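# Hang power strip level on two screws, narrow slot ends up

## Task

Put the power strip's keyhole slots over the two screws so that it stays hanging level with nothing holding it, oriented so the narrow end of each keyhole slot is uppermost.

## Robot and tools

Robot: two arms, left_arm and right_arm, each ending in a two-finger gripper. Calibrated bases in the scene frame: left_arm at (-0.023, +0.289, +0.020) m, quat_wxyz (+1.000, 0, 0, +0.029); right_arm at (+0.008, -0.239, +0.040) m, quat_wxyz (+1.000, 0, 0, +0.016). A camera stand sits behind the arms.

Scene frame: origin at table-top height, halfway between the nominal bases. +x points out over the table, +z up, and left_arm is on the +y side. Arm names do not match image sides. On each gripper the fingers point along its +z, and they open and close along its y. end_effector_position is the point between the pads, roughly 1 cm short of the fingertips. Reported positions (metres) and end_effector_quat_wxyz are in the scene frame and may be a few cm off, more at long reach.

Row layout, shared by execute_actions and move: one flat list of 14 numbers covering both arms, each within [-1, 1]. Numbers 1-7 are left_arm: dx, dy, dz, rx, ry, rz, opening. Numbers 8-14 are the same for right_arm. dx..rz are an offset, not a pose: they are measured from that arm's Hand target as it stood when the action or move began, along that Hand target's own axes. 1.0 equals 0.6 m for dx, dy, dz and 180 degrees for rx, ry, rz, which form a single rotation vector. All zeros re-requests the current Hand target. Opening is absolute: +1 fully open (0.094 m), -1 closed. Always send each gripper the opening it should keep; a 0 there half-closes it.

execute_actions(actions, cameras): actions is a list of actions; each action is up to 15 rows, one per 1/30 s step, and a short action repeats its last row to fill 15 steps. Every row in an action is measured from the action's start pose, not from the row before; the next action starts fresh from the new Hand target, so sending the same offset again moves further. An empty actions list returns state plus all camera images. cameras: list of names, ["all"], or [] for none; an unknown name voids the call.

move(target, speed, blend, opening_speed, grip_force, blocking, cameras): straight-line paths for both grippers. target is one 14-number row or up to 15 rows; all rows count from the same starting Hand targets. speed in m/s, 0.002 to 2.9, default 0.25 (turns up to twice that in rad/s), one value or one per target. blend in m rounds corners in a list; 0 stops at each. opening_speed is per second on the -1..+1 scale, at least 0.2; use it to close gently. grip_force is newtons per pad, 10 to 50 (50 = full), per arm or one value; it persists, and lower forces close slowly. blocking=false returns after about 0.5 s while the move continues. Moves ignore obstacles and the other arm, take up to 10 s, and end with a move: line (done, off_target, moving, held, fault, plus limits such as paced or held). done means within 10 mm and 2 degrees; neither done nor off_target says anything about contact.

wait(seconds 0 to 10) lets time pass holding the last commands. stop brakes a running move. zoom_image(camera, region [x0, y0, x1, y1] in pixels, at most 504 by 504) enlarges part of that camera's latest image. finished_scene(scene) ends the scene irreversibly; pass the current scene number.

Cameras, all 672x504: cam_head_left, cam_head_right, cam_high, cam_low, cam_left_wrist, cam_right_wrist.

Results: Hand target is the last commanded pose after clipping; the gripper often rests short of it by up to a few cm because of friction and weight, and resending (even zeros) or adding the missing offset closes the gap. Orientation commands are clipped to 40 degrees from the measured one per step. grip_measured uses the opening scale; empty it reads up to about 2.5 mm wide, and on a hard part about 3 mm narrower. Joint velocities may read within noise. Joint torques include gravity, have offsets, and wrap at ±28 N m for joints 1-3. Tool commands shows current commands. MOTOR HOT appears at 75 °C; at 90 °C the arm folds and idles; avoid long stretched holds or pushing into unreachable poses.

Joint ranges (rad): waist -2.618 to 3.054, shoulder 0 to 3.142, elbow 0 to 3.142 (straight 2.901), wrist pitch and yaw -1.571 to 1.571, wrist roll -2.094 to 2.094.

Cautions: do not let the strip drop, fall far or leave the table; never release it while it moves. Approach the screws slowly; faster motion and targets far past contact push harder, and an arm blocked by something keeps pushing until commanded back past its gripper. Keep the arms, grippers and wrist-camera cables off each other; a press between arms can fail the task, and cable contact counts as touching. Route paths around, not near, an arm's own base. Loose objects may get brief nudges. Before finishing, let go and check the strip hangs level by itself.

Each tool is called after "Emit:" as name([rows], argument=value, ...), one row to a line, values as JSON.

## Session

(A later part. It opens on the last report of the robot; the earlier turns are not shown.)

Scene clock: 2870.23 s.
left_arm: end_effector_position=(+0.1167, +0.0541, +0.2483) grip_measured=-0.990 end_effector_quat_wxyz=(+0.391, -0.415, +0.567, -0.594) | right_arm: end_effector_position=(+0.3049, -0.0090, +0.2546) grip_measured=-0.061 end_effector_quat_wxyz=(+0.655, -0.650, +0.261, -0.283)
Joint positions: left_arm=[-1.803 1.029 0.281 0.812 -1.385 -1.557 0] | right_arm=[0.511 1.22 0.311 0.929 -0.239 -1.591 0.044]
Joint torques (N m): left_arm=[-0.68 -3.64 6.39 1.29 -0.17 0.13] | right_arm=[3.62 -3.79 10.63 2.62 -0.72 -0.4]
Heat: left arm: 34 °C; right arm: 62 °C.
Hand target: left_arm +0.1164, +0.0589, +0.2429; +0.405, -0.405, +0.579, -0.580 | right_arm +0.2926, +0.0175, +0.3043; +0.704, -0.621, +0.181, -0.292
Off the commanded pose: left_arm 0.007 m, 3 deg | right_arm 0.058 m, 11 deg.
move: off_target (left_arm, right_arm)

Emit:
execute_actions(actions=[], cameras=["cam_head_right","cam_left_wrist"])

Emit:
zoom_image(camera="cam_head_right", region=[390, 90, 460, 145])

Emit:
zoom_image(camera="cam_head_right", region=[310, 170, 380, 225])

Emit:
zoom_image(camera="cam_left_wrist", region=[240, 0, 400, 120])

Scene clock: 2875.40 s.
left_arm: end_effector_position=(+0.1167, +0.0541, +0.2483) grip_measured=-0.990 end_effector_quat_wxyz=(+0.391, -0.415, +0.567, -0.594) | right_arm: end_effector_position=(+0.3048, -0.0089, +0.2547) grip_measured=-0.061 end_effector_quat_wxyz=(+0.656, -0.650, +0.261, -0.283)
Joint positions: left_arm=[-1.803 1.029 0.281 0.812 -1.385 -1.557 0] | right_arm=[0.511 1.22 0.311 0.929 -0.239 -1.591 0.044]
Joint velocities: within noise
Joint torques (N m): left_arm=[-0.68 -3.63 6.39 1.29 -0.17 0.12] | right_arm=[3.66 -3.74 10.63 2.62 -0.71 -0.36]
Heat: left arm: 34 °C; right arm: 63 °C.
Hand target: left_arm +0.1164, +0.0589, +0.2429; +0.405, -0.405, +0.579, -0.580 | right_arm +0.2925, +0.0176, +0.3045; +0.704, -0.621, +0.181, -0.292
Tool commands: left_gripper/opening=-1.0 right_gripper/opening=-0.3
Off the commanded pose: left_arm 0.007 m, 3 deg | right_arm 0.058 m, 11 deg.
Images, in order (width x height): cam_head_right 672x504, cam_left_wrist 672x504.

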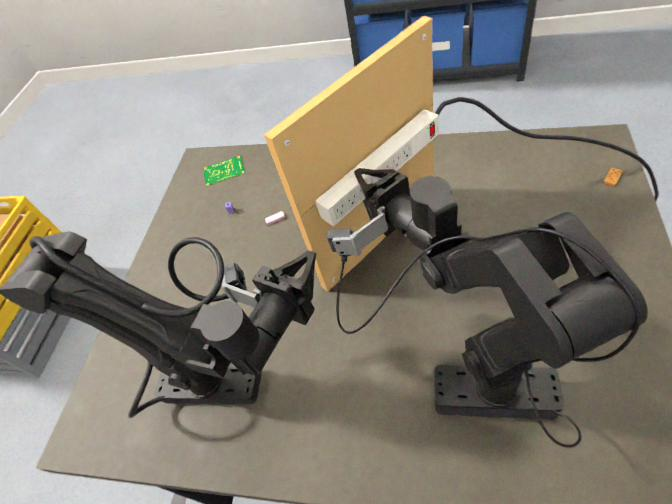

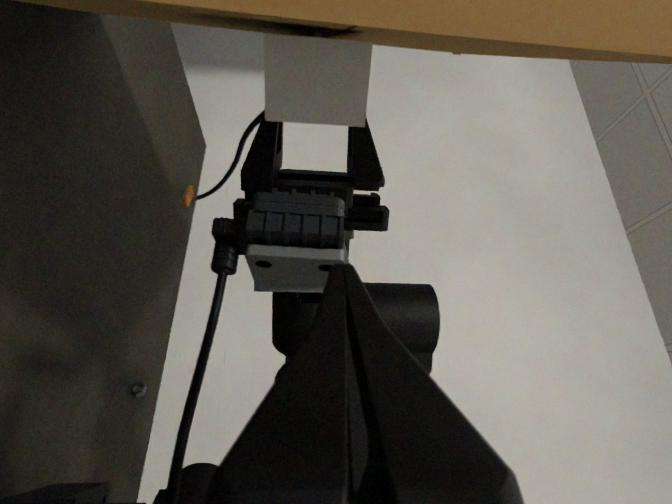

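Scaled by 7.200.

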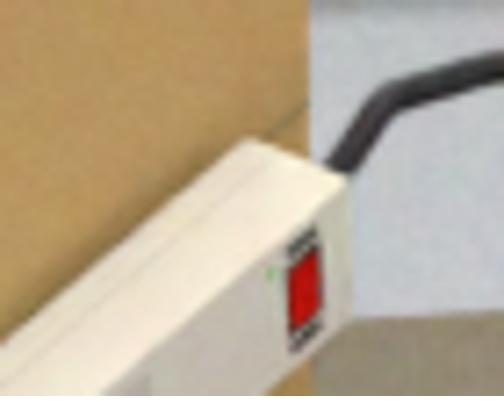

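Scaled by 7.200.

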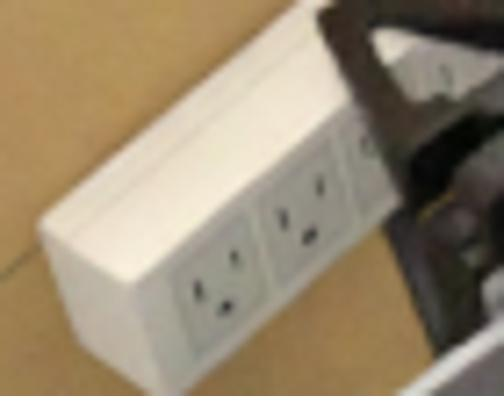

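Scaled by 3.150.

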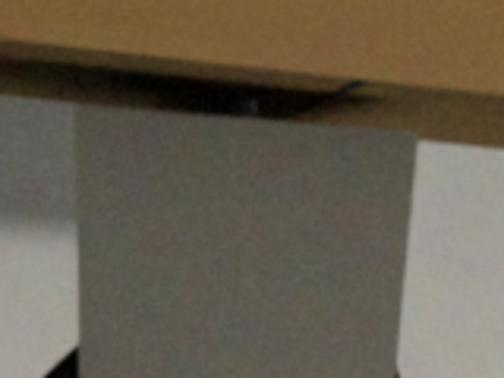

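Emit:
move(target=[0,0,0,0,0,0,-1,0.0,-0.0095,0.0,0.0075,0.0,0.0,-0.3], speed=0.03)

Scene clock: 2880.30 s.
left_arm: end_effector_position=(+0.1167, +0.0541, +0.2483) grip_measured=-0.990 end_effector_quat_wxyz=(+0.391, -0.415, +0.567, -0.594) | right_arm: end_effector_position=(+0.3046, -0.0090, +0.2548) grip_measured=-0.061 end_effector_quat_wxyz=(+0.655, -0.650, +0.262, -0.283)
Joint positions: left_arm=[-1.803 1.029 0.281 0.812 -1.385 -1.557 0] | right_arm=[0.514 1.216 0.311 0.923 -0.233 -1.592 0.044]
Joint torques (N m): left_arm=[-0.68 -3.63 6.39 1.29 -0.17 0.13] | right_arm=[3.45 -3.66 10.51 2.88 -0.78 -0.32]
Heat: left arm: 34 °C; right arm: 64 °C.
Hand target: left_arm +0.1164, +0.0589, +0.2429; +0.405, -0.405, +0.579, -0.580 | right_arm +0.2915, +0.0173, +0.3099; +0.711, -0.613, +0.178, -0.294
Off the commanded pose: left_arm 0.007 m, 3 deg | right_arm 0.063 m, 12 deg.
move: off_target (left_arm, right_arm)

Emit:
move(target=[0,0,0,0,0,0,-1,0.0,-0.0095,0.0,0.0075,0.0,0.0,-0.3], speed=0.03)

Scene clock: 2884.33 s.
left_arm: end_effector_position=(+0.1167, +0.0541, +0.2483) grip_measured=-0.990 end_effector_quat_wxyz=(+0.391, -0.415, +0.567, -0.594) | right_arm: end_effector_position=(+0.3046, -0.0091, +0.2551) grip_measured=-0.061 end_effector_quat_wxyz=(+0.655, -0.649, +0.262, -0.284)
Joint positions: left_arm=[-1.803 1.029 0.281 0.812 -1.385 -1.557 0] | right_arm=[0.515 1.215 0.311 0.923 -0.231 -1.592 0.044]
Joint torques (N m): left_arm=[-0.69 -3.63 6.38 1.29 -0.17 0.13] | right_arm=[3.29 -3.75 10.3 3.09 -0.82 -0.25]
Heat: left arm: 34 °C; right arm: 64 °C.
Hand target: left_arm +0.1164, +0.0589, +0.2429; +0.405, -0.405, +0.579, -0.580 | right_arm +0.2904, +0.0168, +0.3155; +0.718, -0.605, +0.174, -0.296
Off the commanded pose: left_arm 0.007 m, 3 deg | right_arm 0.067 m, 14 deg.
move: off_target (left_arm, right_arm)

Emit:
move(target=[0,0,0,0,0,0,-1,0.0,-0.0095,0.0,0.0075,-0.005,0.0,-0.3], speed=0.03)

Scene clock: 2893.13 s.
left_arm: end_effector_position=(+0.1167, +0.0541, +0.2483) grip_measured=-0.990 end_effector_quat_wxyz=(+0.391, -0.415, +0.567, -0.594) | right_arm: end_effector_position=(+0.3045, -0.0090, +0.2554) grip_measured=-0.061 end_effector_quat_wxyz=(+0.655, -0.649, +0.262, -0.284)
Joint positions: left_arm=[-1.803 1.029 0.281 0.812 -1.385 -1.557 0] | right_arm=[0.515 1.215 0.311 0.924 -0.232 -1.592 0.044]
Joint torques (N m): left_arm=[-0.68 -3.63 6.39 1.29 -0.17 0.13] | right_arm=[2.32 -3.79 10.32 3.27 -1.14 -0.22]
Heat: left arm: 34 °C; right arm: 65 °C.
Hand target: left_arm +0.1164, +0.0589, +0.2429; +0.405, -0.405, +0.579, -0.580 | right_arm +0.2892, +0.0162, +0.3211; +0.727, -0.598, +0.165, -0.294
Off the commanded pose: left_arm 0.007 m, 3 deg | right_arm 0.072 m, 15 deg.
move: off_target (left_arm, right_arm)

Emit:
move(target=[0,0,0,0,0,0,-1,0.0,-0.008,0.0,0.0065,-0.005,0.0,-0.3], speed=0.03)

Scene clock: 2896.77 s.
left_arm: end_effector_position=(+0.1167, +0.0541, +0.2483) grip_measured=-0.990 end_effector_quat_wxyz=(+0.391, -0.415, +0.567, -0.594) | right_arm: end_effector_position=(+0.3031, -0.0080, +0.2564) grip_measured=-0.061 end_effector_quat_wxyz=(+0.659, -0.649, +0.259, -0.278)
Joint positions: left_arm=[-1.803 1.029 0.281 0.812 -1.385 -1.557 0] | right_arm=[0.511 1.215 0.311 0.928 -0.25 -1.583 0.044]
Joint torques (N m): left_arm=[-0.66 -3.62 6.39 1.29 -0.17 0.13] | right_arm=[1.74 -3.75 10.41 3.4 -1.24 -0.2]
Heat: left arm: 34 °C; right arm: 66 °C.
Hand target: left_arm +0.1164, +0.0589, +0.2429; +0.405, -0.405, +0.579, -0.580 | right_arm +0.2881, +0.0157, +0.3257; +0.734, -0.593, +0.156, -0.291
Off the commanded pose: left_arm 0.007 m, 3 deg | right_arm 0.075 m, 16 deg.
move: off_target (left_arm, right_arm)

Emit:
execute_actions(actions=[], cameras=["cam_left_wrist"])

Emit:
zoom_image(camera="cam_left_wrist", region=[240, 0, 400, 120])

Scene clock: 2899.33 s.
left_arm: end_effector_position=(+0.1167, +0.0541, +0.2483) grip_measured=-0.990 end_effector_quat_wxyz=(+0.391, -0.415, +0.567, -0.594) | right_arm: end_effector_position=(+0.3031, -0.0080, +0.2564) grip_measured=-0.061 end_effector_quat_wxyz=(+0.659, -0.649, +0.259, -0.278)
Joint positions: left_arm=[-1.803 1.029 0.281 0.812 -1.385 -1.557 0] | right_arm=[0.511 1.215 0.311 0.928 -0.25 -1.583 0.044]
Joint velocities: within noise
Joint torques (N m): left_arm=[-0.66 -3.63 6.39 1.29 -0.17 0.13] | right_arm=[1.73 -3.78 10.48 3.39 -1.21 -0.22]
Heat: left arm: 34 °C; right arm: 68 °C.
Hand target: left_arm +0.1164, +0.0589, +0.2429; +0.405, -0.405, +0.579, -0.580 | right_arm +0.2881, +0.0157, +0.3257; +0.734, -0.593, +0.156, -0.291
Tool commands: left_gripper/opening=-1.0 right_gripper/opening=-0.3
Off the commanded pose: left_arm 0.007 m, 3 deg | right_arm 0.075 m, 16 deg.
Images, in order (width x height): cam_left_wrist 672x504.

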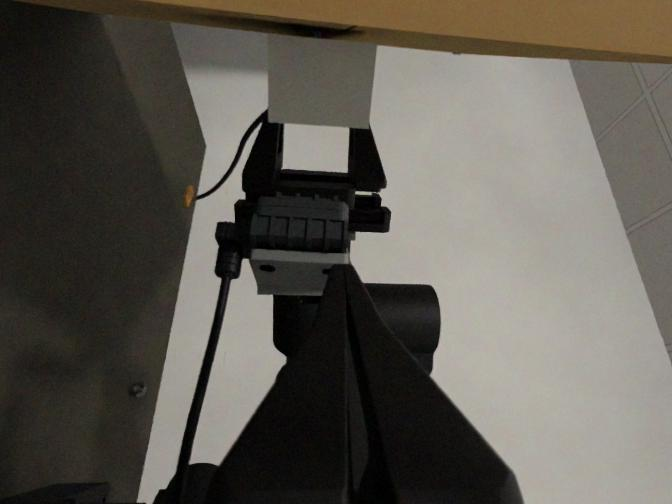

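Scaled by 3.150.

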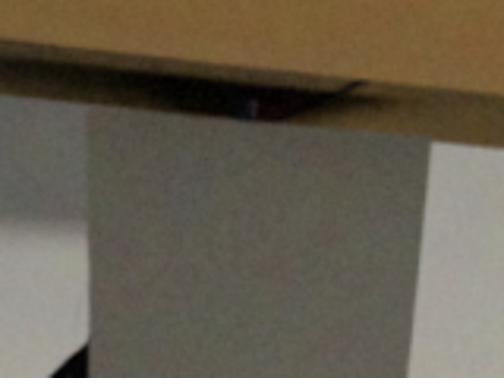

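Emit:
move(target=[0,0,0,0,0,0,-1,0.0,-0.006,0.002,0.004,-0.002,0.0,-0.3], speed=0.03)

Scene clock: 2903.50 s.
left_arm: end_effector_position=(+0.1167, +0.0541, +0.2483) grip_measured=-0.990 end_effector_quat_wxyz=(+0.391, -0.415, +0.567, -0.594) | right_arm: end_effector_position=(+0.3030, -0.0080, +0.2564) grip_measured=-0.061 end_effector_quat_wxyz=(+0.660, -0.649, +0.259, -0.276)
Joint positions: left_arm=[-1.803 1.029 0.281 0.812 -1.385 -1.557 0] | right_arm=[0.509 1.215 0.311 0.928 -0.253 -1.581 0.044]
Joint torques (N m): left_arm=[-0.66 -3.63 6.39 1.29 -0.17 0.13] | right_arm=[1.63 -3.84 10.69 3.47 -1.29 -0.21]
Heat: left arm: 34 °C; right arm: 70 °C.
Hand target: left_arm +0.1164, +0.0589, +0.2429; +0.405, -0.405, +0.579, -0.580 | right_arm +0.2879, +0.0162, +0.3294; +0.738, -0.590, +0.152, -0.290
Off the commanded pose: left_arm 0.007 m, 3 deg | right_arm 0.078 m, 17 deg.
move: off_target (left_arm, right_arm)

Emit:
move(target=[0,0,0,0,0,0,-1,0.0,-0.008,-0.002,0.0065,-0.002,0.0,-0.3], speed=0.03)

Scene clock: 2907.47 s.
left_arm: end_effector_position=(+0.1167, +0.0541, +0.2483) grip_measured=-0.990 end_effector_quat_wxyz=(+0.391, -0.415, +0.567, -0.594) | right_arm: end_effector_position=(+0.3028, -0.0080, +0.2578) grip_measured=-0.061 end_effector_quat_wxyz=(+0.663, -0.647, +0.258, -0.275)
Joint positions: left_arm=[-1.803 1.029 0.281 0.812 -1.385 -1.557 0] | right_arm=[0.506 1.215 0.311 0.934 -0.26 -1.576 0.044]
Joint torques (N m): left_arm=[-0.68 -3.63 6.39 1.28 -0.17 0.13] | right_arm=[1.31 -4.08 10.39 3.59 -1.34 -0.15]
Heat: left arm: 34 °C; right arm: 72 °C.
Hand target: left_arm +0.1164, +0.0589, +0.2429; +0.405, -0.405, +0.579, -0.580 | right_arm +0.2860, +0.0147, +0.3337; +0.745, -0.583, +0.147, -0.289
Off the commanded pose: left_arm 0.007 m, 3 deg | right_arm 0.081 m, 18 deg.
move: off_target (left_arm, right_arm)

Emit:
move(target=[0,0,0,0,0,0,-1,0.0,0.016,0.006,-0.0095,-0.001,0.0,-0.3], speed=0.03)

Scene clock: 2912.97 s.
left_arm: end_effector_position=(+0.1167, +0.0541, +0.2483) grip_measured=-0.990 end_effector_quat_wxyz=(+0.391, -0.415, +0.567, -0.594) | right_arm: end_effector_position=(+0.3031, -0.0078, +0.2575) grip_measured=-0.061 end_effector_quat_wxyz=(+0.663, -0.647, +0.257, -0.274)
Joint positions: left_arm=[-1.803 1.029 0.281 0.812 -1.385 -1.557 0] | right_arm=[0.503 1.221 0.311 0.941 -0.266 -1.576 0.044]
Joint torques (N m): left_arm=[-0.68 -3.63 6.39 1.29 -0.16 0.12] | right_arm=[1.89 -2.54 11.22 3.38 -1.24 -0.27]
Heat: left arm: 34 °C; right arm: 72 °C.
Hand target: left_arm +0.1164, +0.0589, +0.2429; +0.405, -0.405, +0.579, -0.580 | right_arm +0.2905, +0.0189, +0.3255; +0.736, -0.595, +0.150, -0.286
Off the commanded pose: left_arm 0.007 m, 3 deg | right_arm 0.074 m, 16 deg.
move: off_target (left_arm, right_arm)

Emit:
move(target=[0,0,0,0,0,0,-1,0.0,0.0095,0.002,-0.007,-0.001,0.0,-0.3], speed=0.03)

Scene clock: 2915.83 s.
left_arm: end_effector_position=(+0.1167, +0.0541, +0.2483) grip_measured=-0.990 end_effector_quat_wxyz=(+0.391, -0.415, +0.567, -0.594) | right_arm: end_effector_position=(+0.3032, -0.0077, +0.2574) grip_measured=-0.061 end_effector_quat_wxyz=(+0.664, -0.647, +0.255, -0.273)
Joint positions: left_arm=[-1.803 1.029 0.281 0.812 -1.385 -1.557 0] | right_arm=[0.501 1.224 0.311 0.945 -0.272 -1.577 0.044]
Joint torques (N m): left_arm=[-0.68 -3.62 6.41 1.28 -0.17 0.13] | right_arm=[2.1 -2.29 11.6 3.17 -1.23 -0.32]
Heat: left arm: 34 °C; right arm: 71 °C.
Hand target: left_arm +0.1164, +0.0589, +0.2429; +0.405, -0.405, +0.579, -0.580 | right_arm +0.2925, +0.0206, +0.3205; +0.730, -0.603, +0.152, -0.284
Off the commanded pose: left_arm 0.007 m, 3 deg | right_arm 0.070 m, 15 deg.
move: off_target (left_arm, right_arm)

Emit:
move(target=[0,0,0,0,0,0,-1,0.0,0.011,0.0,-0.009,0.002,-0.001,-0.3], speed=0.03)

Scene clock: 2919.03 s.
left_arm: end_effector_position=(+0.1167, +0.0541, +0.2483) grip_measured=-0.990 end_effector_quat_wxyz=(+0.391, -0.415, +0.567, -0.594) | right_arm: end_effector_position=(+0.3033, -0.0077, +0.2571) grip_measured=-0.061 end_effector_quat_wxyz=(+0.663, -0.648, +0.255, -0.274)
Joint positions: left_arm=[-1.803 1.029 0.281 0.812 -1.385 -1.557 0] | right_arm=[0.501 1.224 0.311 0.945 -0.272 -1.579 0.044]
Joint torques (N m): left_arm=[-0.68 -3.63 6.39 1.28 -0.17 0.13] | right_arm=[2.54 -1.98 11.88 2.95 -1.1 -0.41]
Heat: left arm: 34 °C; right arm: 71 °C.
Hand target: left_arm +0.1164, +0.0589, +0.2429; +0.405, -0.405, +0.579, -0.580 | right_arm +0.2941, +0.0214, +0.3140; +0.720, -0.613, +0.157, -0.284
Off the commanded pose: left_arm 0.007 m, 3 deg | right_arm 0.065 m, 14 deg.
move: off_target (left_arm, right_arm)

Emit:
move(target=[0,0,0,0,0,0,-1,0.0,0.010,-0.002,-0.009,0.002,-0.001,-0.3], speed=0.03)

Scene clock: 2922.00 s.
left_arm: end_effector_position=(+0.1167, +0.0541, +0.2483) grip_measured=-0.990 end_effector_quat_wxyz=(+0.391, -0.415, +0.567, -0.594) | right_arm: end_effector_position=(+0.3033, -0.0078, +0.2568) grip_measured=-0.061 end_effector_quat_wxyz=(+0.662, -0.649, +0.254, -0.275)
Joint positions: left_arm=[-1.803 1.029 0.281 0.812 -1.385 -1.557 0] | right_arm=[0.501 1.224 0.311 0.943 -0.271 -1.584 0.044]
Joint torques (N m): left_arm=[-0.68 -3.63 6.39 1.29 -0.17 0.13] | right_arm=[2.77 -2.26 11.89 2.66 -0.96 -0.46]
Heat: left arm: 34 °C; right arm: 70 °C.
Hand target: left_arm +0.1164, +0.0589, +0.2429; +0.405, -0.405, +0.579, -0.580 | right_arm +0.2947, +0.0210, +0.3079; +0.711, -0.622, +0.163, -0.285
Off the commanded pose: left_arm 0.007 m, 3 deg | right_arm 0.059 m, 12 deg.
move: off_target (left_arm, right_arm)

Emit:
move(target=[0,0,0,0,0,0,-1,0.0,0.010,0.0,-0.008,0.001,0,-0.3], speed=0.03)

Emit:
move(target=[0,0,0,0,0,0,-1,0.0,0.008,0.0,-0.0065,0.001,0,-0.3], speed=0.03)

Scene clock: 2924.63 s.
left_arm: end_effector_position=(+0.1167, +0.0541, +0.2483) grip_measured=-0.990 end_effector_quat_wxyz=(+0.391, -0.415, +0.567, -0.594) | right_arm: end_effector_position=(+0.3034, -0.0078, +0.2565) grip_measured=-0.061 end_effector_quat_wxyz=(+0.661, -0.650, +0.253, -0.276)
Joint positions: left_arm=[-1.803 1.029 0.281 0.812 -1.385 -1.557 0] | right_arm=[0.501 1.224 0.311 0.942 -0.271 -1.588 0.044]
Joint torques (N m): left_arm=[-0.68 -3.63 6.38 1.29 -0.17 0.12] | right_arm=[2.95 -2.13 12.05 2.44 -0.93 -0.51]
Heat: left arm: 34 °C; right arm: 69 °C.
Hand target: left_arm +0.1164, +0.0589, +0.2429; +0.405, -0.405, +0.579, -0.580 | right_arm +0.2959, +0.0213, +0.3020; +0.703, -0.631, +0.167, -0.284
Off the commanded pose: left_arm 0.007 m, 3 deg | right_arm 0.055 m, 11 deg.
move: off_target (left_arm, right_arm)

Scene clock: 2925.33 s.
left_arm: end_effector_position=(+0.1167, +0.0541, +0.2483) grip_measured=-0.990 end_effector_quat_wxyz=(+0.391, -0.415, +0.567, -0.594) | right_arm: end_effector_position=(+0.3034, -0.0079, +0.2563) grip_measured=-0.061 end_effector_quat_wxyz=(+0.661, -0.650, +0.253, -0.277)
Joint positions: left_arm=[-1.803 1.029 0.281 0.812 -1.385 -1.557 0] | right_arm=[0.501 1.224 0.311 0.941 -0.271 -1.59 0.044]
Joint torques (N m): left_arm=[-0.68 -3.62 6.39 1.29 -0.17 0.13] | right_arm=[3.15 -2.02 12.22 2.27 -0.83 -0.54]
Heat: left arm: 34 °C; right arm: 69 °C.
Hand target: left_arm +0.1164, +0.0589, +0.2429; +0.405, -0.405, +0.579, -0.580 | right_arm +0.2968, +0.0215, +0.2974; +0.696, -0.637, +0.171, -0.283
Off the commanded pose: left_arm 0.007 m, 3 deg | right_arm 0.051 m, 10 deg.
move: off_target (left_arm, right_arm)

Emit:
move(target=[0,0,0,0,0,0,-1,0.0,0.008,0.0,-0.0065,0.001,0.002,-0.3], speed=0.03)

Emit:
move(target=[0,0,0,0,0,0,-1,0.0,0.008,0.0,-0.0065,0.001,0.003,-0.3], speed=0.03)

Scene clock: 2929.03 s.
left_arm: end_effector_position=(+0.1167, +0.0541, +0.2483) grip_measured=-0.990 end_effector_quat_wxyz=(+0.391, -0.415, +0.567, -0.594) | right_arm: end_effector_position=(+0.3034, -0.0079, +0.2560) grip_measured=-0.061 end_effector_quat_wxyz=(+0.661, -0.650, +0.253, -0.277)
Joint positions: left_arm=[-1.803 1.029 0.281 0.812 -1.385 -1.557 0] | right_arm=[0.501 1.224 0.311 0.94 -0.271 -1.59 0.044]
Joint torques (N m): left_arm=[-0.68 -3.63 6.39 1.29 -0.17 0.13] | right_arm=[3.32 -1.94 12.37 2.07 -0.78 -0.55]
Heat: left arm: 34 °C; right arm: 68 °C.
Hand target: left_arm +0.1164, +0.0589, +0.2429; +0.405, -0.405, +0.579, -0.580 | right_arm +0.2976, +0.0217, +0.2926; +0.690, -0.643, +0.177, -0.280
Off the commanded pose: left_arm 0.007 m, 3 deg | right_arm 0.047 m, 9 deg.
move: off_target (left_arm, right_arm)

Scene clock: 2929.73 s.
left_arm: end_effector_position=(+0.1167, +0.0541, +0.2483) grip_measured=-0.990 end_effector_quat_wxyz=(+0.391, -0.415, +0.567, -0.594) | right_arm: end_effector_position=(+0.3035, -0.0079, +0.2558) grip_measured=-0.061 end_effector_quat_wxyz=(+0.660, -0.651, +0.253, -0.277)
Joint positions: left_arm=[-1.803 1.029 0.281 0.812 -1.385 -1.557 0] | right_arm=[0.501 1.224 0.311 0.939 -0.27 -1.59 0.044]
Joint torques (N m): left_arm=[-0.66 -3.64 6.39 1.29 -0.17 0.13] | right_arm=[3.49 -1.84 12.48 1.89 -0.7 -0.52]
Heat: left arm: 34 °C; right arm: 68 °C.
Hand target: left_arm +0.1164, +0.0589, +0.2429; +0.405, -0.405, +0.579, -0.580 | right_arm +0.2984, +0.0218, +0.2879; +0.684, -0.649, +0.184, -0.276
Off the commanded pose: left_arm 0.007 m, 3 deg | right_arm 0.044 m, 8 deg.
move: off_target (left_arm, right_arm)

Emit:
move(target=[0,0,0,0,0,0,-1,0.0,0.018,0.0,-0.014,0.001,0.002,-0.3], speed=0.02)

Scene clock: 2940.07 s.
left_arm: end_effector_position=(+0.1167, +0.0541, +0.2483) grip_measured=-0.990 end_effector_quat_wxyz=(+0.391, -0.415, +0.567, -0.594) | right_arm: end_effector_position=(+0.3036, -0.0079, +0.2553) grip_measured=-0.061 end_effector_quat_wxyz=(+0.659, -0.651, +0.254, -0.277)
Joint positions: left_arm=[-1.803 1.029 0.281 0.812 -1.385 -1.557 0] | right_arm=[0.502 1.224 0.311 0.937 -0.267 -1.59 0.044]
Joint torques (N m): left_arm=[-0.68 -3.62 6.41 1.29 -0.17 0.12] | right_arm=[3.51 -1.44 12.63 1.53 -0.65 -0.57]
Heat: left arm: 34 °C; right arm: 69 °C.
Hand target: left_arm +0.1164, +0.0589, +0.2429; +0.405, -0.405, +0.579, -0.580 | right_arm +0.3000, +0.0217, +0.2772; +0.671, -0.663, +0.194, -0.271
Off the commanded pose: left_arm 0.007 m, 3 deg | right_arm 0.037 m, 7 deg.
move: off_target (left_arm, right_arm)

Emit:
execute_actions(actions=[], cameras=["cam_low","cam_high","cam_right_wrist"])

Scene clock: 2958.30 s.
left_arm: end_effector_position=(+0.1167, +0.0541, +0.2483) grip_measured=-0.990 end_effector_quat_wxyz=(+0.391, -0.415, +0.567, -0.594) | right_arm: end_effector_position=(+0.3036, -0.0079, +0.2553) grip_measured=-0.061 end_effector_quat_wxyz=(+0.659, -0.651, +0.254, -0.277)
Joint positions: left_arm=[-1.803 1.029 0.281 0.812 -1.385 -1.557 0] | right_arm=[0.502 1.224 0.311 0.937 -0.267 -1.59 0.044]
Joint velocities: within noise
Joint torques (N m): left_arm=[-0.68 -3.62 6.39 1.28 -0.17 0.13] | right_arm=[3.55 -1.44 12.64 1.54 -0.65 -0.57]
Heat: left arm: 34 °C; right arm: 70 °C.
Hand target: left_arm +0.1164, +0.0589, +0.2429; +0.405, -0.405, +0.579, -0.580 | right_arm +0.3000, +0.0217, +0.2772; +0.671, -0.663, +0.194, -0.271
Tool commands: left_gripper/opening=-1.0 right_gripper/opening=-0.3
Off the commanded pose: left_arm 0.007 m, 3 deg | right_arm 0.037 m, 7 deg.
Images, in order (width x height): cam_high 672x504, cam_low 672x504, cam_right_wrist 672x504.

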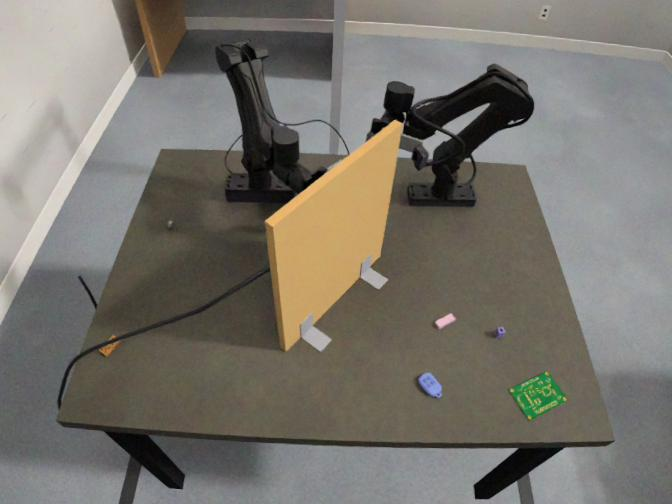

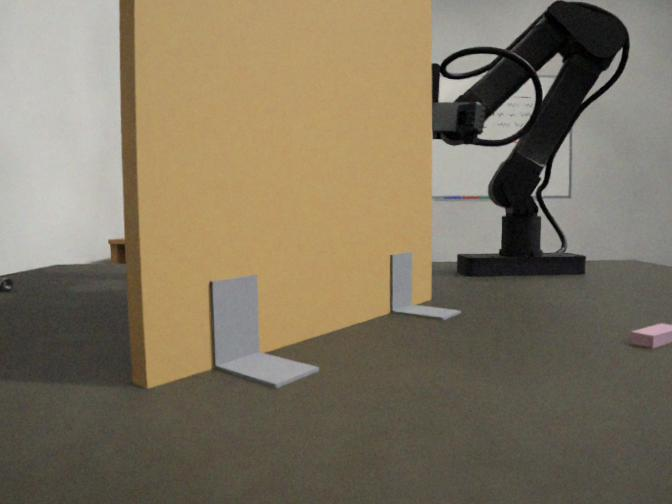

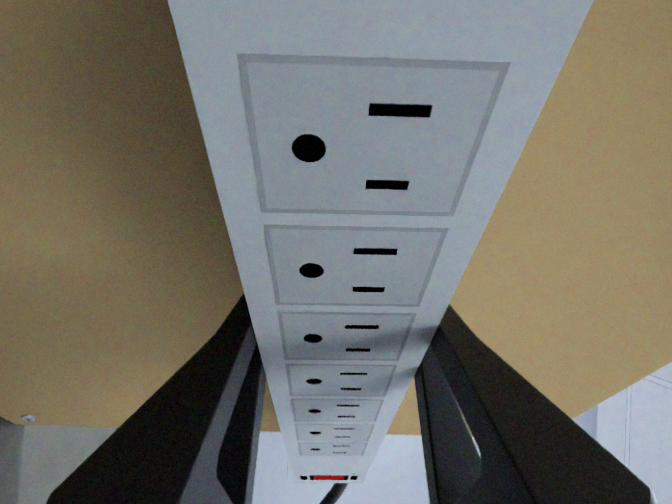

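Emit:
move(target=[0,0,0,0,0,0,-1,0.014,0.0,-0.010,0.0,0.0,0.002,-0.3], speed=0.03)

Scene clock: 2971.40 s.
left_arm: end_effector_position=(+0.1167, +0.0541, +0.2483) grip_measured=-0.990 end_effector_quat_wxyz=(+0.391, -0.415, +0.567, -0.594) | right_arm: end_effector_position=(+0.3037, -0.0081, +0.2553) grip_measured=-0.061 end_effector_quat_wxyz=(+0.660, -0.654, +0.250, -0.271)
Joint positions: left_arm=[-1.803 1.029 0.281 0.812 -1.385 -1.557 0] | right_arm=[0.488 1.223 0.316 0.926 -0.297 -1.59 0.044]
Joint torques (N m): left_arm=[-0.68 -3.63 6.39 1.29 -0.17 0.12] | right_arm=[1.03 -2.22 12.05 1.55 -0.82 -0.51]
Heat: left arm: 34 °C; right arm: 71 °C.
Hand target: left_arm +0.1164, +0.0589, +0.2429; +0.405, -0.405, +0.579, -0.580 | right_arm +0.3028, +0.0119, +0.2779; +0.671, -0.662, +0.196, -0.269
Off the commanded pose: left_arm 0.007 m, 3 deg | right_arm 0.030 m, 6 deg.
move: off_target (left_arm, right_arm)

Emit:
move(target=[0,0,0,0,0,0,-1,0.008,0.0,-0.006,0.0,0.004,0.003,-0.3], speed=0.03)

Scene clock: 2975.33 s.
left_arm: end_effector_position=(+0.1167, +0.0541, +0.2483) grip_measured=-0.990 end_effector_quat_wxyz=(+0.391, -0.415, +0.567, -0.594) | right_arm: end_effector_position=(+0.3045, -0.0087, +0.2535) grip_measured=-0.061 end_effector_quat_wxyz=(+0.658, -0.659, +0.250, -0.267)
Joint positions: left_arm=[-1.803 1.029 0.281 0.812 -1.385 -1.557 0] | right_arm=[0.477 1.222 0.321 0.908 -0.315 -1.591 0.044]
Joint torques (N m): left_arm=[-0.68 -3.62 6.39 1.29 -0.17 0.13] | right_arm=[0.7 -3.04 11.36 1.62 -0.66 -0.4]
Heat: left arm: 34 °C; right arm: 72 °C.
Hand target: left_arm +0.1164, +0.0589, +0.2429; +0.405, -0.405, +0.579, -0.580 | right_arm +0.3043, +0.0060, +0.2781; +0.671, -0.660, +0.203, -0.270
Off the commanded pose: left_arm 0.007 m, 3 deg | right_arm 0.029 m, 6 deg.
move: off_target (left_arm, right_arm)

Emit:
move(target=[0,0,0,0,0,0,-1,0.0,-0.015,0.003,0.012,0.0,0.002,-0.3], speed=0.03)

Emit:
move(target=[0,0,0,0,0,0,-1,0.0,-0.01,0.003,0.008,0.0,0.002,-0.3], speed=0.03)

Scene clock: 2979.90 s.
left_arm: end_effector_position=(+0.1167, +0.0541, +0.2483) grip_measured=-0.990 end_effector_quat_wxyz=(+0.391, -0.415, +0.567, -0.594) | right_arm: end_effector_position=(+0.3046, -0.0088, +0.2535) grip_measured=-0.061 end_effector_quat_wxyz=(+0.657, -0.659, +0.250, -0.267)
Joint positions: left_arm=[-1.803 1.029 0.281 0.812 -1.385 -1.557 0] | right_arm=[0.477 1.221 0.322 0.905 -0.314 -1.591 0.044]
Joint torques (N m): left_arm=[-0.69 -3.63 6.39 1.29 -0.17 0.13] | right_arm=[0.85 -2.67 11.47 2.03 -0.68 -0.25]
Heat: left arm: 34 °C; right arm: 73 °C.
Hand target: left_arm +0.1164, +0.0589, +0.2429; +0.405, -0.405, +0.579, -0.580 | right_arm +0.3045, +0.0076, +0.2874; +0.685, -0.646, +0.200, -0.272
Off the commanded pose: left_arm 0.007 m, 3 deg | right_arm 0.037 m, 7 deg.
move: off_target (left_arm, right_arm)

Scene clock: 2980.60 s.
left_arm: end_effector_position=(+0.1167, +0.0541, +0.2483) grip_measured=-0.990 end_effector_quat_wxyz=(+0.391, -0.415, +0.567, -0.594) | right_arm: end_effector_position=(+0.3046, -0.0088, +0.2538) grip_measured=-0.061 end_effector_quat_wxyz=(+0.658, -0.658, +0.252, -0.265)
Joint positions: left_arm=[-1.803 1.029 0.281 0.812 -1.385 -1.557 0] | right_arm=[0.477 1.221 0.322 0.906 -0.314 -1.585 0.044]
Joint torques (N m): left_arm=[-0.66 -3.62 6.41 1.29 -0.17 0.13] | right_arm=[1.01 -2.28 11.73 2.28 -0.66 -0.15]
Heat: left arm: 34 °C; right arm: 73 °C.
Hand target: left_arm +0.1164, +0.0589, +0.2429; +0.405, -0.405, +0.579, -0.580 | right_arm +0.3050, +0.0089, +0.2935; +0.694, -0.637, +0.198, -0.272
Off the commanded pose: left_arm 0.007 m, 3 deg | right_arm 0.043 m, 8 deg.
move: off_target (left_arm, right_arm)

Emit:
move(target=[0,0,0,0,0,0,-1,0.0,-0.016,0.0,0.013,0.0,0.0,-0.3], speed=0.04)

Emit:
move(target=[0,0,0,0,0,0,-1,0.0,-0.012,0.0,0.010,0.0,0.0,-0.3], speed=0.04)

Scene clock: 2985.37 s.
left_arm: end_effector_position=(+0.1167, +0.0541, +0.2483) grip_measured=-0.990 end_effector_quat_wxyz=(+0.391, -0.415, +0.567, -0.594) | right_arm: end_effector_position=(+0.3046, -0.0088, +0.2543) grip_measured=-0.061 end_effector_quat_wxyz=(+0.660, -0.656, +0.254, -0.262)
Joint positions: left_arm=[-1.803 1.029 0.281 0.812 -1.385 -1.557 0] | right_arm=[0.477 1.221 0.322 0.908 -0.314 -1.576 0.044]
Joint torques (N m): left_arm=[-0.68 -3.62 6.38 1.29 -0.17 0.13] | right_arm=[1.03 -2.4 11.29 2.69 -0.67 -0.12]
Heat: left arm: 34 °C; right arm: 73 °C.
Hand target: left_arm +0.1164, +0.0589, +0.2429; +0.405, -0.405, +0.579, -0.580 | right_arm +0.3038, +0.0085, +0.3030; +0.706, -0.622, +0.193, -0.276
Off the commanded pose: left_arm 0.007 m, 3 deg | right_arm 0.052 m, 10 deg.
move: off_target (left_arm, right_arm)

Scene clock: 2986.37 s.
left_arm: end_effector_position=(+0.1167, +0.0541, +0.2483) grip_measured=-0.990 end_effector_quat_wxyz=(+0.391, -0.415, +0.567, -0.594) | right_arm: end_effector_position=(+0.3046, -0.0088, +0.2560) grip_measured=-0.061 end_effector_quat_wxyz=(+0.664, -0.652, +0.257, -0.259)
Joint positions: left_arm=[-1.803 1.029 0.281 0.812 -1.385 -1.557 0] | right_arm=[0.477 1.221 0.322 0.916 -0.314 -1.562 0.044]
Joint torques (N m): left_arm=[-0.66 -3.64 6.39 1.29 -0.17 0.12] | right_arm=[1.06 -2.45 11.03 2.95 -0.66 -0.18]
Heat: left arm: 34 °C; right arm: 73 °C.
Hand target: left_arm +0.1164, +0.0589, +0.2429; +0.405, -0.405, +0.579, -0.580 | right_arm +0.3027, +0.0080, +0.3101; +0.716, -0.611, +0.188, -0.279
Off the commanded pose: left_arm 0.007 m, 3 deg | right_arm 0.057 m, 11 deg.
move: off_target (left_arm, right_arm)

Emit:
move(target=[0,0,0,0,0,0,-1,0.0,-0.006,0.002,0.005,0.0,-0.013,-0.3], speed=0.04)

Emit:
move(target=[0,0,0,0,0,0,-1,0.0,-0.006,0.002,0.005,0.0,-0.003,-0.3], speed=0.04)

Scene clock: 2990.30 s.
left_arm: end_effector_position=(+0.1167, +0.0541, +0.2483) grip_measured=-0.990 end_effector_quat_wxyz=(+0.391, -0.415, +0.567, -0.594) | right_arm: end_effector_position=(+0.3046, -0.0089, +0.2562) grip_measured=-0.061 end_effector_quat_wxyz=(+0.664, -0.652, +0.257, -0.260)
Joint positions: left_arm=[-1.803 1.029 0.281 0.812 -1.385 -1.557 0] | right_arm=[0.477 1.221 0.322 0.916 -0.314 -1.564 0.044]
Joint torques (N m): left_arm=[-0.68 -3.62 6.38 1.29 -0.17 0.13] | right_arm=[1.46 -2.44 11.12 3.05 -0.56 -0.46]
Heat: left arm: 34 °C; right arm: 73 °C.
Hand target: left_arm +0.1164, +0.0589, +0.2429; +0.405, -0.405, +0.579, -0.580 | right_arm +0.3028, +0.0086, +0.3138; +0.715, -0.609, +0.174, -0.295
Off the commanded pose: left_arm 0.007 m, 3 deg | right_arm 0.060 m, 13 deg.
move: off_target (left_arm, right_arm)

Scene clock: 2991.00 s.
left_arm: end_effector_position=(+0.1167, +0.0541, +0.2483) grip_measured=-0.990 end_effector_quat_wxyz=(+0.391, -0.415, +0.567, -0.594) | right_arm: end_effector_position=(+0.3047, -0.0090, +0.2564) grip_measured=-0.061 end_effector_quat_wxyz=(+0.664, -0.652, +0.257, -0.261)
Joint positions: left_arm=[-1.803 1.029 0.281 0.812 -1.385 -1.557 0] | right_arm=[0.477 1.221 0.322 0.917 -0.313 -1.564 0.044]
Joint torques (N m): left_arm=[-0.68 -3.63 6.38 1.29 -0.16 0.13] | right_arm=[1.65 -2.36 11.19 3.18 -0.55 -0.49]
Heat: left arm: 34 °C; right arm: 73 °C.
Hand target: left_arm +0.1164, +0.0589, +0.2429; +0.405, -0.405, +0.579, -0.580 | right_arm +0.3028, +0.0091, +0.3175; +0.718, -0.605, +0.169, -0.300
Off the commanded pose: left_arm 0.007 m, 3 deg | right_arm 0.064 m, 14 deg.
move: off_target (left_arm, right_arm)

Emit:
move(target=[0,0,0,0,0,0,-1,0.0,-0.006,0.002,0.005,0.0,-0.008,-0.3], speed=0.04)

Emit:
move(target=[0,0,0,0,0,0,-1,0.0,-0.007,0.002,0.006,0.0,-0.004,-0.3], speed=0.04)

Scene clock: 2993.97 s.
left_arm: end_effector_position=(+0.1167, +0.0541, +0.2483) grip_measured=-0.990 end_effector_quat_wxyz=(+0.391, -0.415, +0.567, -0.594) | right_arm: end_effector_position=(+0.3047, -0.0089, +0.2568) grip_measured=-0.061 end_effector_quat_wxyz=(+0.663, -0.653, +0.253, -0.265)
Joint positions: left_arm=[-1.803 1.029 0.281 0.812 -1.385 -1.557 0] | right_arm=[0.478 1.221 0.322 0.919 -0.311 -1.576 0.044]
Joint torques (N m): left_arm=[-0.68 -3.63 6.41 1.29 -0.17 0.13] | right_arm=[1.78 -2.35 11.34 3.3 -0.52 -0.54]
Heat: left arm: 34 °C; right arm: 73 °C.
Hand target: left_arm +0.1164, +0.0589, +0.2429; +0.405, -0.405, +0.579, -0.580 | right_arm +0.3027, +0.0098, +0.3213; +0.719, -0.601, +0.159, -0.310
Off the commanded pose: left_arm 0.007 m, 3 deg | right_arm 0.067 m, 15 deg.
move: off_target (left_arm, right_arm)

Scene clock: 2994.80 s.
left_arm: end_effector_position=(+0.1167, +0.0541, +0.2483) grip_measured=-0.990 end_effector_quat_wxyz=(+0.391, -0.415, +0.567, -0.594) | right_arm: end_effector_position=(+0.3049, -0.0088, +0.2572) grip_measured=-0.061 end_effector_quat_wxyz=(+0.662, -0.653, +0.251, -0.268)
Joint positions: left_arm=[-1.803 1.029 0.281 0.812 -1.385 -1.557 0] | right_arm=[0.479 1.223 0.322 0.923 -0.309 -1.583 0.044]
Joint torques (N m): left_arm=[-0.68 -3.62 6.38 1.29 -0.17 0.12] | right_arm=[1.96 -2.32 11.36 3.43 -0.52 -0.56]
Heat: left arm: 34 °C; right arm: 73 °C.
Hand target: left_arm +0.1164, +0.0589, +0.2429; +0.405, -0.405, +0.579, -0.580 | right_arm +0.3024, +0.0103, +0.3256; +0.723, -0.595, +0.152, -0.316
Off the commanded pose: left_arm 0.007 m, 3 deg | right_arm 0.071 m, 16 deg.
move: off_target (left_arm, right_arm)

Emit:
move(target=[0,0,0,0,0,0,-1,0.0,-0.007,0.002,0.006,0.0,0.003,-0.3], speed=0.04)

Emit:
execute_actions(actions=[], cameras=["cam_left_wrist","cam_head_right"])

Emit:
zoom_image(camera="cam_head_right", region=[390, 90, 460, 145])

Emit:
zoom_image(camera="cam_head_right", region=[310, 170, 380, 225])

Emit:
zoom_image(camera="cam_left_wrist", region=[240, 0, 400, 120])

Scene clock: 2999.87 s.
left_arm: end_effector_position=(+0.1167, +0.0541, +0.2483) grip_measured=-0.990 end_effector_quat_wxyz=(+0.391, -0.415, +0.567, -0.594) | right_arm: end_effector_position=(+0.3048, -0.0088, +0.2575) grip_measured=-0.061 end_effector_quat_wxyz=(+0.663, -0.653, +0.250, -0.268)
Joint positions: left_arm=[-1.803 1.029 0.281 0.812 -1.385 -1.557 0] | right_arm=[0.479 1.223 0.322 0.924 -0.31 -1.582 0.044]
Joint torques (N m): left_arm=[-0.68 -3.63 6.39 1.29 -0.17 0.13] | right_arm=[2 -2.19 11.37 3.62 -0.55 -0.44]
Heat: left arm: 34 °C; right arm: 73 °C.
Hand target: left_arm +0.1164, +0.0589, +0.2429; +0.405, -0.405, +0.579, -0.580 | right_arm +0.3019, +0.0109, +0.3299; +0.730, -0.588, +0.152, -0.314
Off the commanded pose: left_arm 0.007 m, 3 deg | right_arm 0.075 m, 16 deg.
move: off_target (left_arm, right_arm)

Scene clock: 2999.87 s.
left_arm: end_effector_position=(+0.1167, +0.0541, +0.2483) grip_measured=-0.990 end_effector_quat_wxyz=(+0.391, -0.415, +0.567, -0.594) | right_arm: end_effector_position=(+0.3048, -0.0088, +0.2575) grip_measured=-0.061 end_effector_quat_wxyz=(+0.663, -0.653, +0.250, -0.268)
Joint positions: left_arm=[-1.803 1.029 0.281 0.812 -1.385 -1.557 0] | right_arm=[0.479 1.223 0.322 0.924 -0.31 -1.582 0.044]
Joint velocities: within noise
Joint torques (N m): left_arm=[-0.68 -3.63 6.39 1.29 -0.17 0.13] | right_arm=[2 -2.19 11.37 3.62 -0.55 -0.44]
Heat: left arm: 34 °C; right arm: 73 °C.
Hand target: left_arm +0.1164, +0.0589, +0.2429; +0.405, -0.405, +0.579, -0.580 | right_arm +0.3019, +0.0109, +0.3299; +0.730, -0.588, +0.152, -0.314
Tool commands: left_gripper/opening=-1.0 right_gripper/opening=-0.3
Off the commanded pose: left_arm 0.007 m, 3 deg | right_arm 0.075 m, 16 deg.
Images, in order (width x height): cam_head_right 672x504, cam_left_wrist 672x504.

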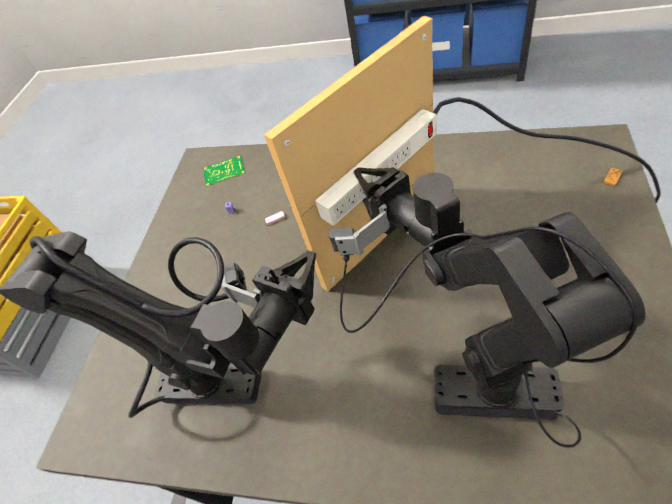

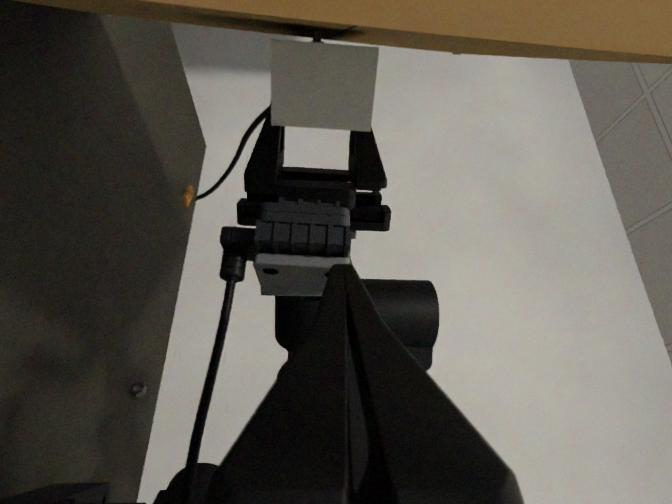

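Scaled by 7.200.

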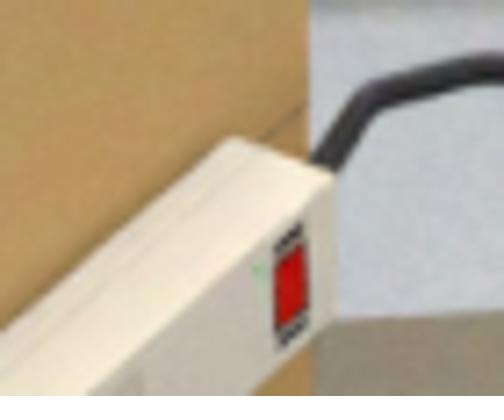

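Scaled by 7.200.

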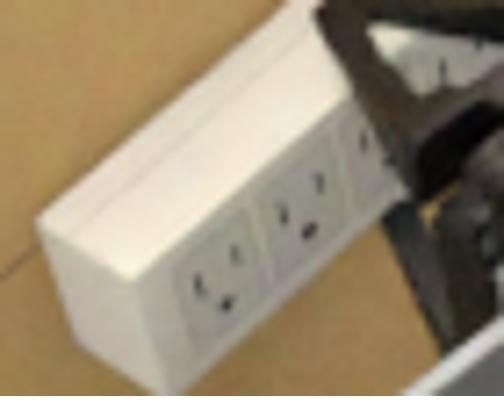

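Scaled by 3.150.

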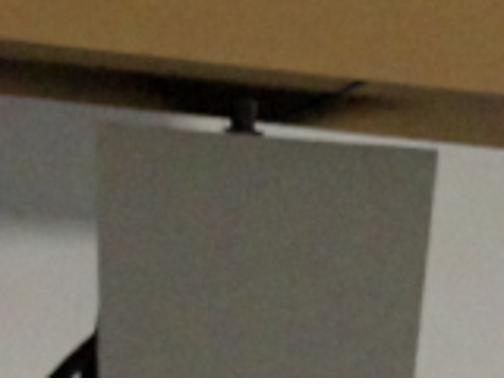

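Emit:
move(target=[0,0,0,0,0,0,-1,-0.004,0.004,0.010,0.0,0.0,0.003,-0.3], speed=0.04)

Emit:
move(target=[0,0,0,0,0,0,-1,-0.004,-0.007,0.0,0.006,0.0,0.0,-0.3], speed=0.04)

Scene clock: 3010.17 s.
left_arm: end_effector_position=(+0.1167, +0.0541, +0.2483) grip_measured=-0.990 end_effector_quat_wxyz=(+0.391, -0.415, +0.567, -0.594) | right_arm: end_effector_position=(+0.3081, -0.0066, +0.2581) grip_measured=-0.061 end_effector_quat_wxyz=(+0.665, -0.647, +0.253, -0.273)
Joint positions: left_arm=[-1.803 1.029 0.281 0.812 -1.385 -1.557 0] | right_arm=[0.489 1.251 0.327 0.959 -0.288 -1.577 0.044]
Joint torques (N m): left_arm=[-0.69 -3.62 6.39 1.29 -0.17 0.12] | right_arm=[2.55 -2.06 11.85 3.47 -0.59 -0.43]
Heat: left arm: 34 °C; right arm: 73 °C.
Hand target: left_arm +0.1164, +0.0589, +0.2429; +0.405, -0.405, +0.579, -0.580 | right_arm +0.3043, +0.0172, +0.3288; +0.732, -0.587, +0.154, -0.311
Off the commanded pose: left_arm 0.007 m, 3 deg | right_arm 0.075 m, 16 deg.
move: off_target (left_arm, right_arm)

Scene clock: 3010.87 s.
left_arm: end_effector_position=(+0.1167, +0.0541, +0.2483) grip_measured=-0.990 end_effector_quat_wxyz=(+0.391, -0.415, +0.567, -0.594) | right_arm: end_effector_position=(+0.3080, -0.0065, +0.2584) grip_measured=-0.061 end_effector_quat_wxyz=(+0.665, -0.647, +0.254, -0.273)
Joint positions: left_arm=[-1.803 1.029 0.281 0.812 -1.385 -1.557 0] | right_arm=[0.492 1.251 0.326 0.961 -0.283 -1.576 0.044]
Joint torques (N m): left_arm=[-0.68 -3.63 6.39 1.28 -0.17 0.13] | right_arm=[3.07 -2.25 11.44 3.65 -0.55 -0.4]
Heat: left arm: 34 °C; right arm: 73 °C.
Hand target: left_arm +0.1164, +0.0589, +0.2429; +0.405, -0.405, +0.579, -0.580 | right_arm +0.3013, +0.0183, +0.3325; +0.737, -0.580, +0.151, -0.312
Off the commanded pose: left_arm 0.007 m, 3 deg | right_arm 0.078 m, 17 deg.
move: off_target (left_arm, right_arm)

Emit:
execute_actions(actions=[], cameras=["cam_left_wrist","cam_head_right"])

Emit:
zoom_image(camera="cam_head_right", region=[390, 90, 460, 145])

Emit:
zoom_image(camera="cam_head_right", region=[310, 170, 380, 225])

Emit:
zoom_image(camera="cam_left_wrist", region=[240, 0, 400, 120])

Scene clock: 3014.70 s.
left_arm: end_effector_position=(+0.1167, +0.0541, +0.2483) grip_measured=-0.990 end_effector_quat_wxyz=(+0.391, -0.415, +0.567, -0.594) | right_arm: end_effector_position=(+0.3080, -0.0065, +0.2584) grip_measured=-0.061 end_effector_quat_wxyz=(+0.665, -0.647, +0.254, -0.273)
Joint positions: left_arm=[-1.803 1.029 0.281 0.812 -1.385 -1.557 0] | right_arm=[0.492 1.251 0.326 0.961 -0.283 -1.576 0.044]
Joint velocities: within noise
Joint torques (N m): left_arm=[-0.68 -3.63 6.39 1.29 -0.17 0.13] | right_arm=[3.08 -2.28 11.51 3.65 -0.56 -0.4]
Heat: left arm: 34 °C; right arm: 75 °C. Fold the right arm in close to its base, or ease its load, before you think long.
Hand target: left_arm +0.1164, +0.0589, +0.2429; +0.405, -0.405, +0.579, -0.580 | right_arm +0.3013, +0.0183, +0.3325; +0.737, -0.580, +0.151, -0.312
Tool commands: left_gripper/opening=-1.0 right_gripper/opening=-0.3
Off the commanded pose: left_arm 0.007 m, 3 deg | right_arm 0.078 m, 17 deg.
MOTOR HOT: joint 3 (elbow) of the right arm reports 75 °C; the controller's stop level is 90 °C. To cool a motor, set the load down, stop pushing, or move to a pose that needs little force.
Images, in order (width x height): cam_head_right 672x504, cam_left_wrist 672x504.

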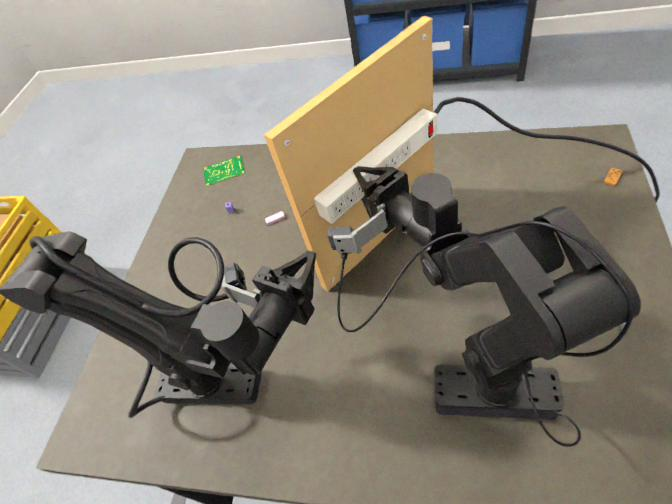

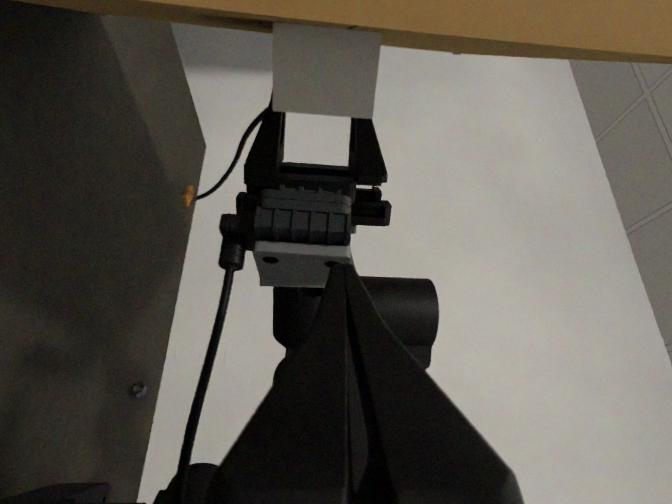

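Scaled by 7.200.

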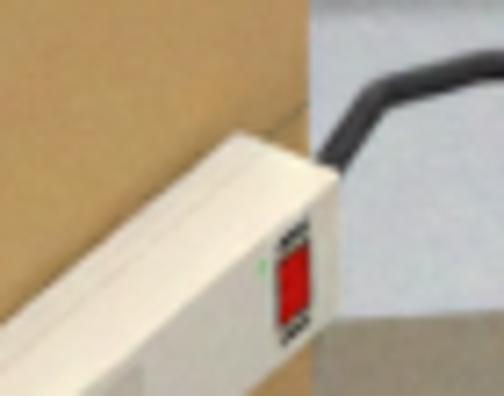

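Scaled by 7.200.

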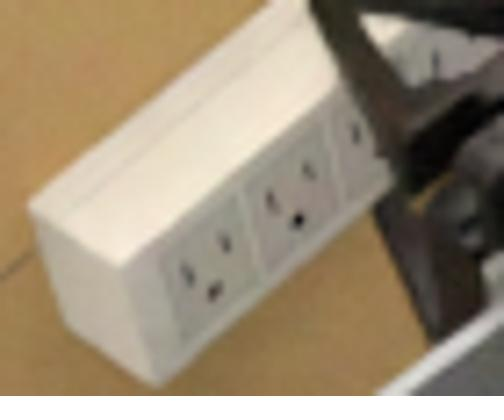

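Scaled by 3.150.

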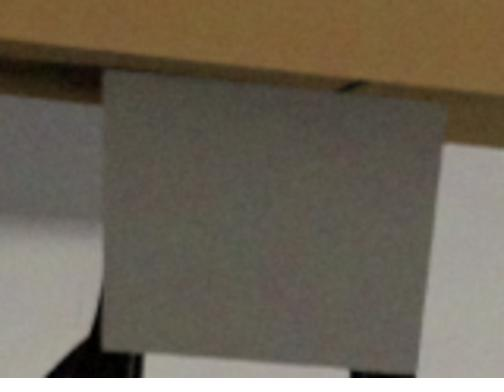

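Emit:
move(target=[0,0,0,0,0,0,-1,0.002,0.004,0.002,-0.004,-0.009,0.0,-0.3], speed=0.04)

Scene clock: 3024.80 s.
left_arm: end_effector_position=(+0.1167, +0.0541, +0.2483) grip_measured=-0.990 end_effector_quat_wxyz=(+0.391, -0.415, +0.567, -0.594) | right_arm: end_effector_position=(+0.3078, -0.0064, +0.2578) grip_measured=-0.061 end_effector_quat_wxyz=(+0.667, -0.647, +0.251, -0.271)
Joint positions: left_arm=[-1.803 1.029 0.281 0.812 -1.385 -1.557 0] | right_arm=[0.487 1.257 0.325 0.97 -0.295 -1.576 0.044]
Joint torques (N m): left_arm=[-0.66 -3.63 6.38 1.29 -0.17 0.12] | right_arm=[1.63 -2.11 12.57 3.4 -0.95 -0.44]
Heat: left arm: 34 °C; right arm: 78 °C. Fold the right arm in close to its base, or ease its load, before you think long.
Hand target: left_arm +0.1164, +0.0589, +0.2429; +0.405, -0.405, +0.579, -0.580 | right_arm +0.3037, +0.0187, +0.3306; +0.735, -0.589, +0.143, -0.303
Off the commanded pose: left_arm 0.007 m, 3 deg | right_arm 0.077 m, 17 deg.
MOTOR HOT: still on. Joint 3 (elbow) of the right arm reports 78 °C.
move: off_target (left_arm, right_arm)

Emit:
move(target=[0,0,0,0,0,0,-1,0.0,0.032,-0.024,-0.0159,0.0,0.0,-0.3], speed=0.08)

Scene clock: 3030.27 s.
left_arm: end_effector_position=(+0.1167, +0.0541, +0.2483) grip_measured=-0.990 end_effector_quat_wxyz=(+0.391, -0.415, +0.567, -0.594) | right_arm: end_effector_position=(+0.3079, -0.0066, +0.2573) grip_measured=-0.061 end_effector_quat_wxyz=(+0.670, -0.649, +0.244, -0.266)
Joint positions: left_arm=[-1.803 1.029 0.281 0.812 -1.385 -1.557 0] | right_arm=[0.469 1.269 0.325 0.986 -0.332 -1.576 0.044]
Joint torques (N m): left_arm=[-0.69 -3.63 6.39 1.29 -0.17 0.13] | right_arm=[1.2 -2.25 9.5 3.24 -0.8 -0.53]
Heat: left arm: 34 °C; right arm: 78 °C. Fold the right arm in close to its base, or ease its load, before you think long.
Hand target: left_arm +0.1164, +0.0589, +0.2429; +0.405, -0.405, +0.579, -0.580 | right_arm +0.3008, +0.0098, +0.3086; +0.720, -0.607, +0.151, -0.299
Off the commanded pose: left_arm 0.007 m, 3 deg | right_arm 0.054 m, 14 deg.
MOTOR HOT: still on. Joint 3 (elbow) of the right arm reports 78 °C.
move: off_target (left_arm, right_arm)


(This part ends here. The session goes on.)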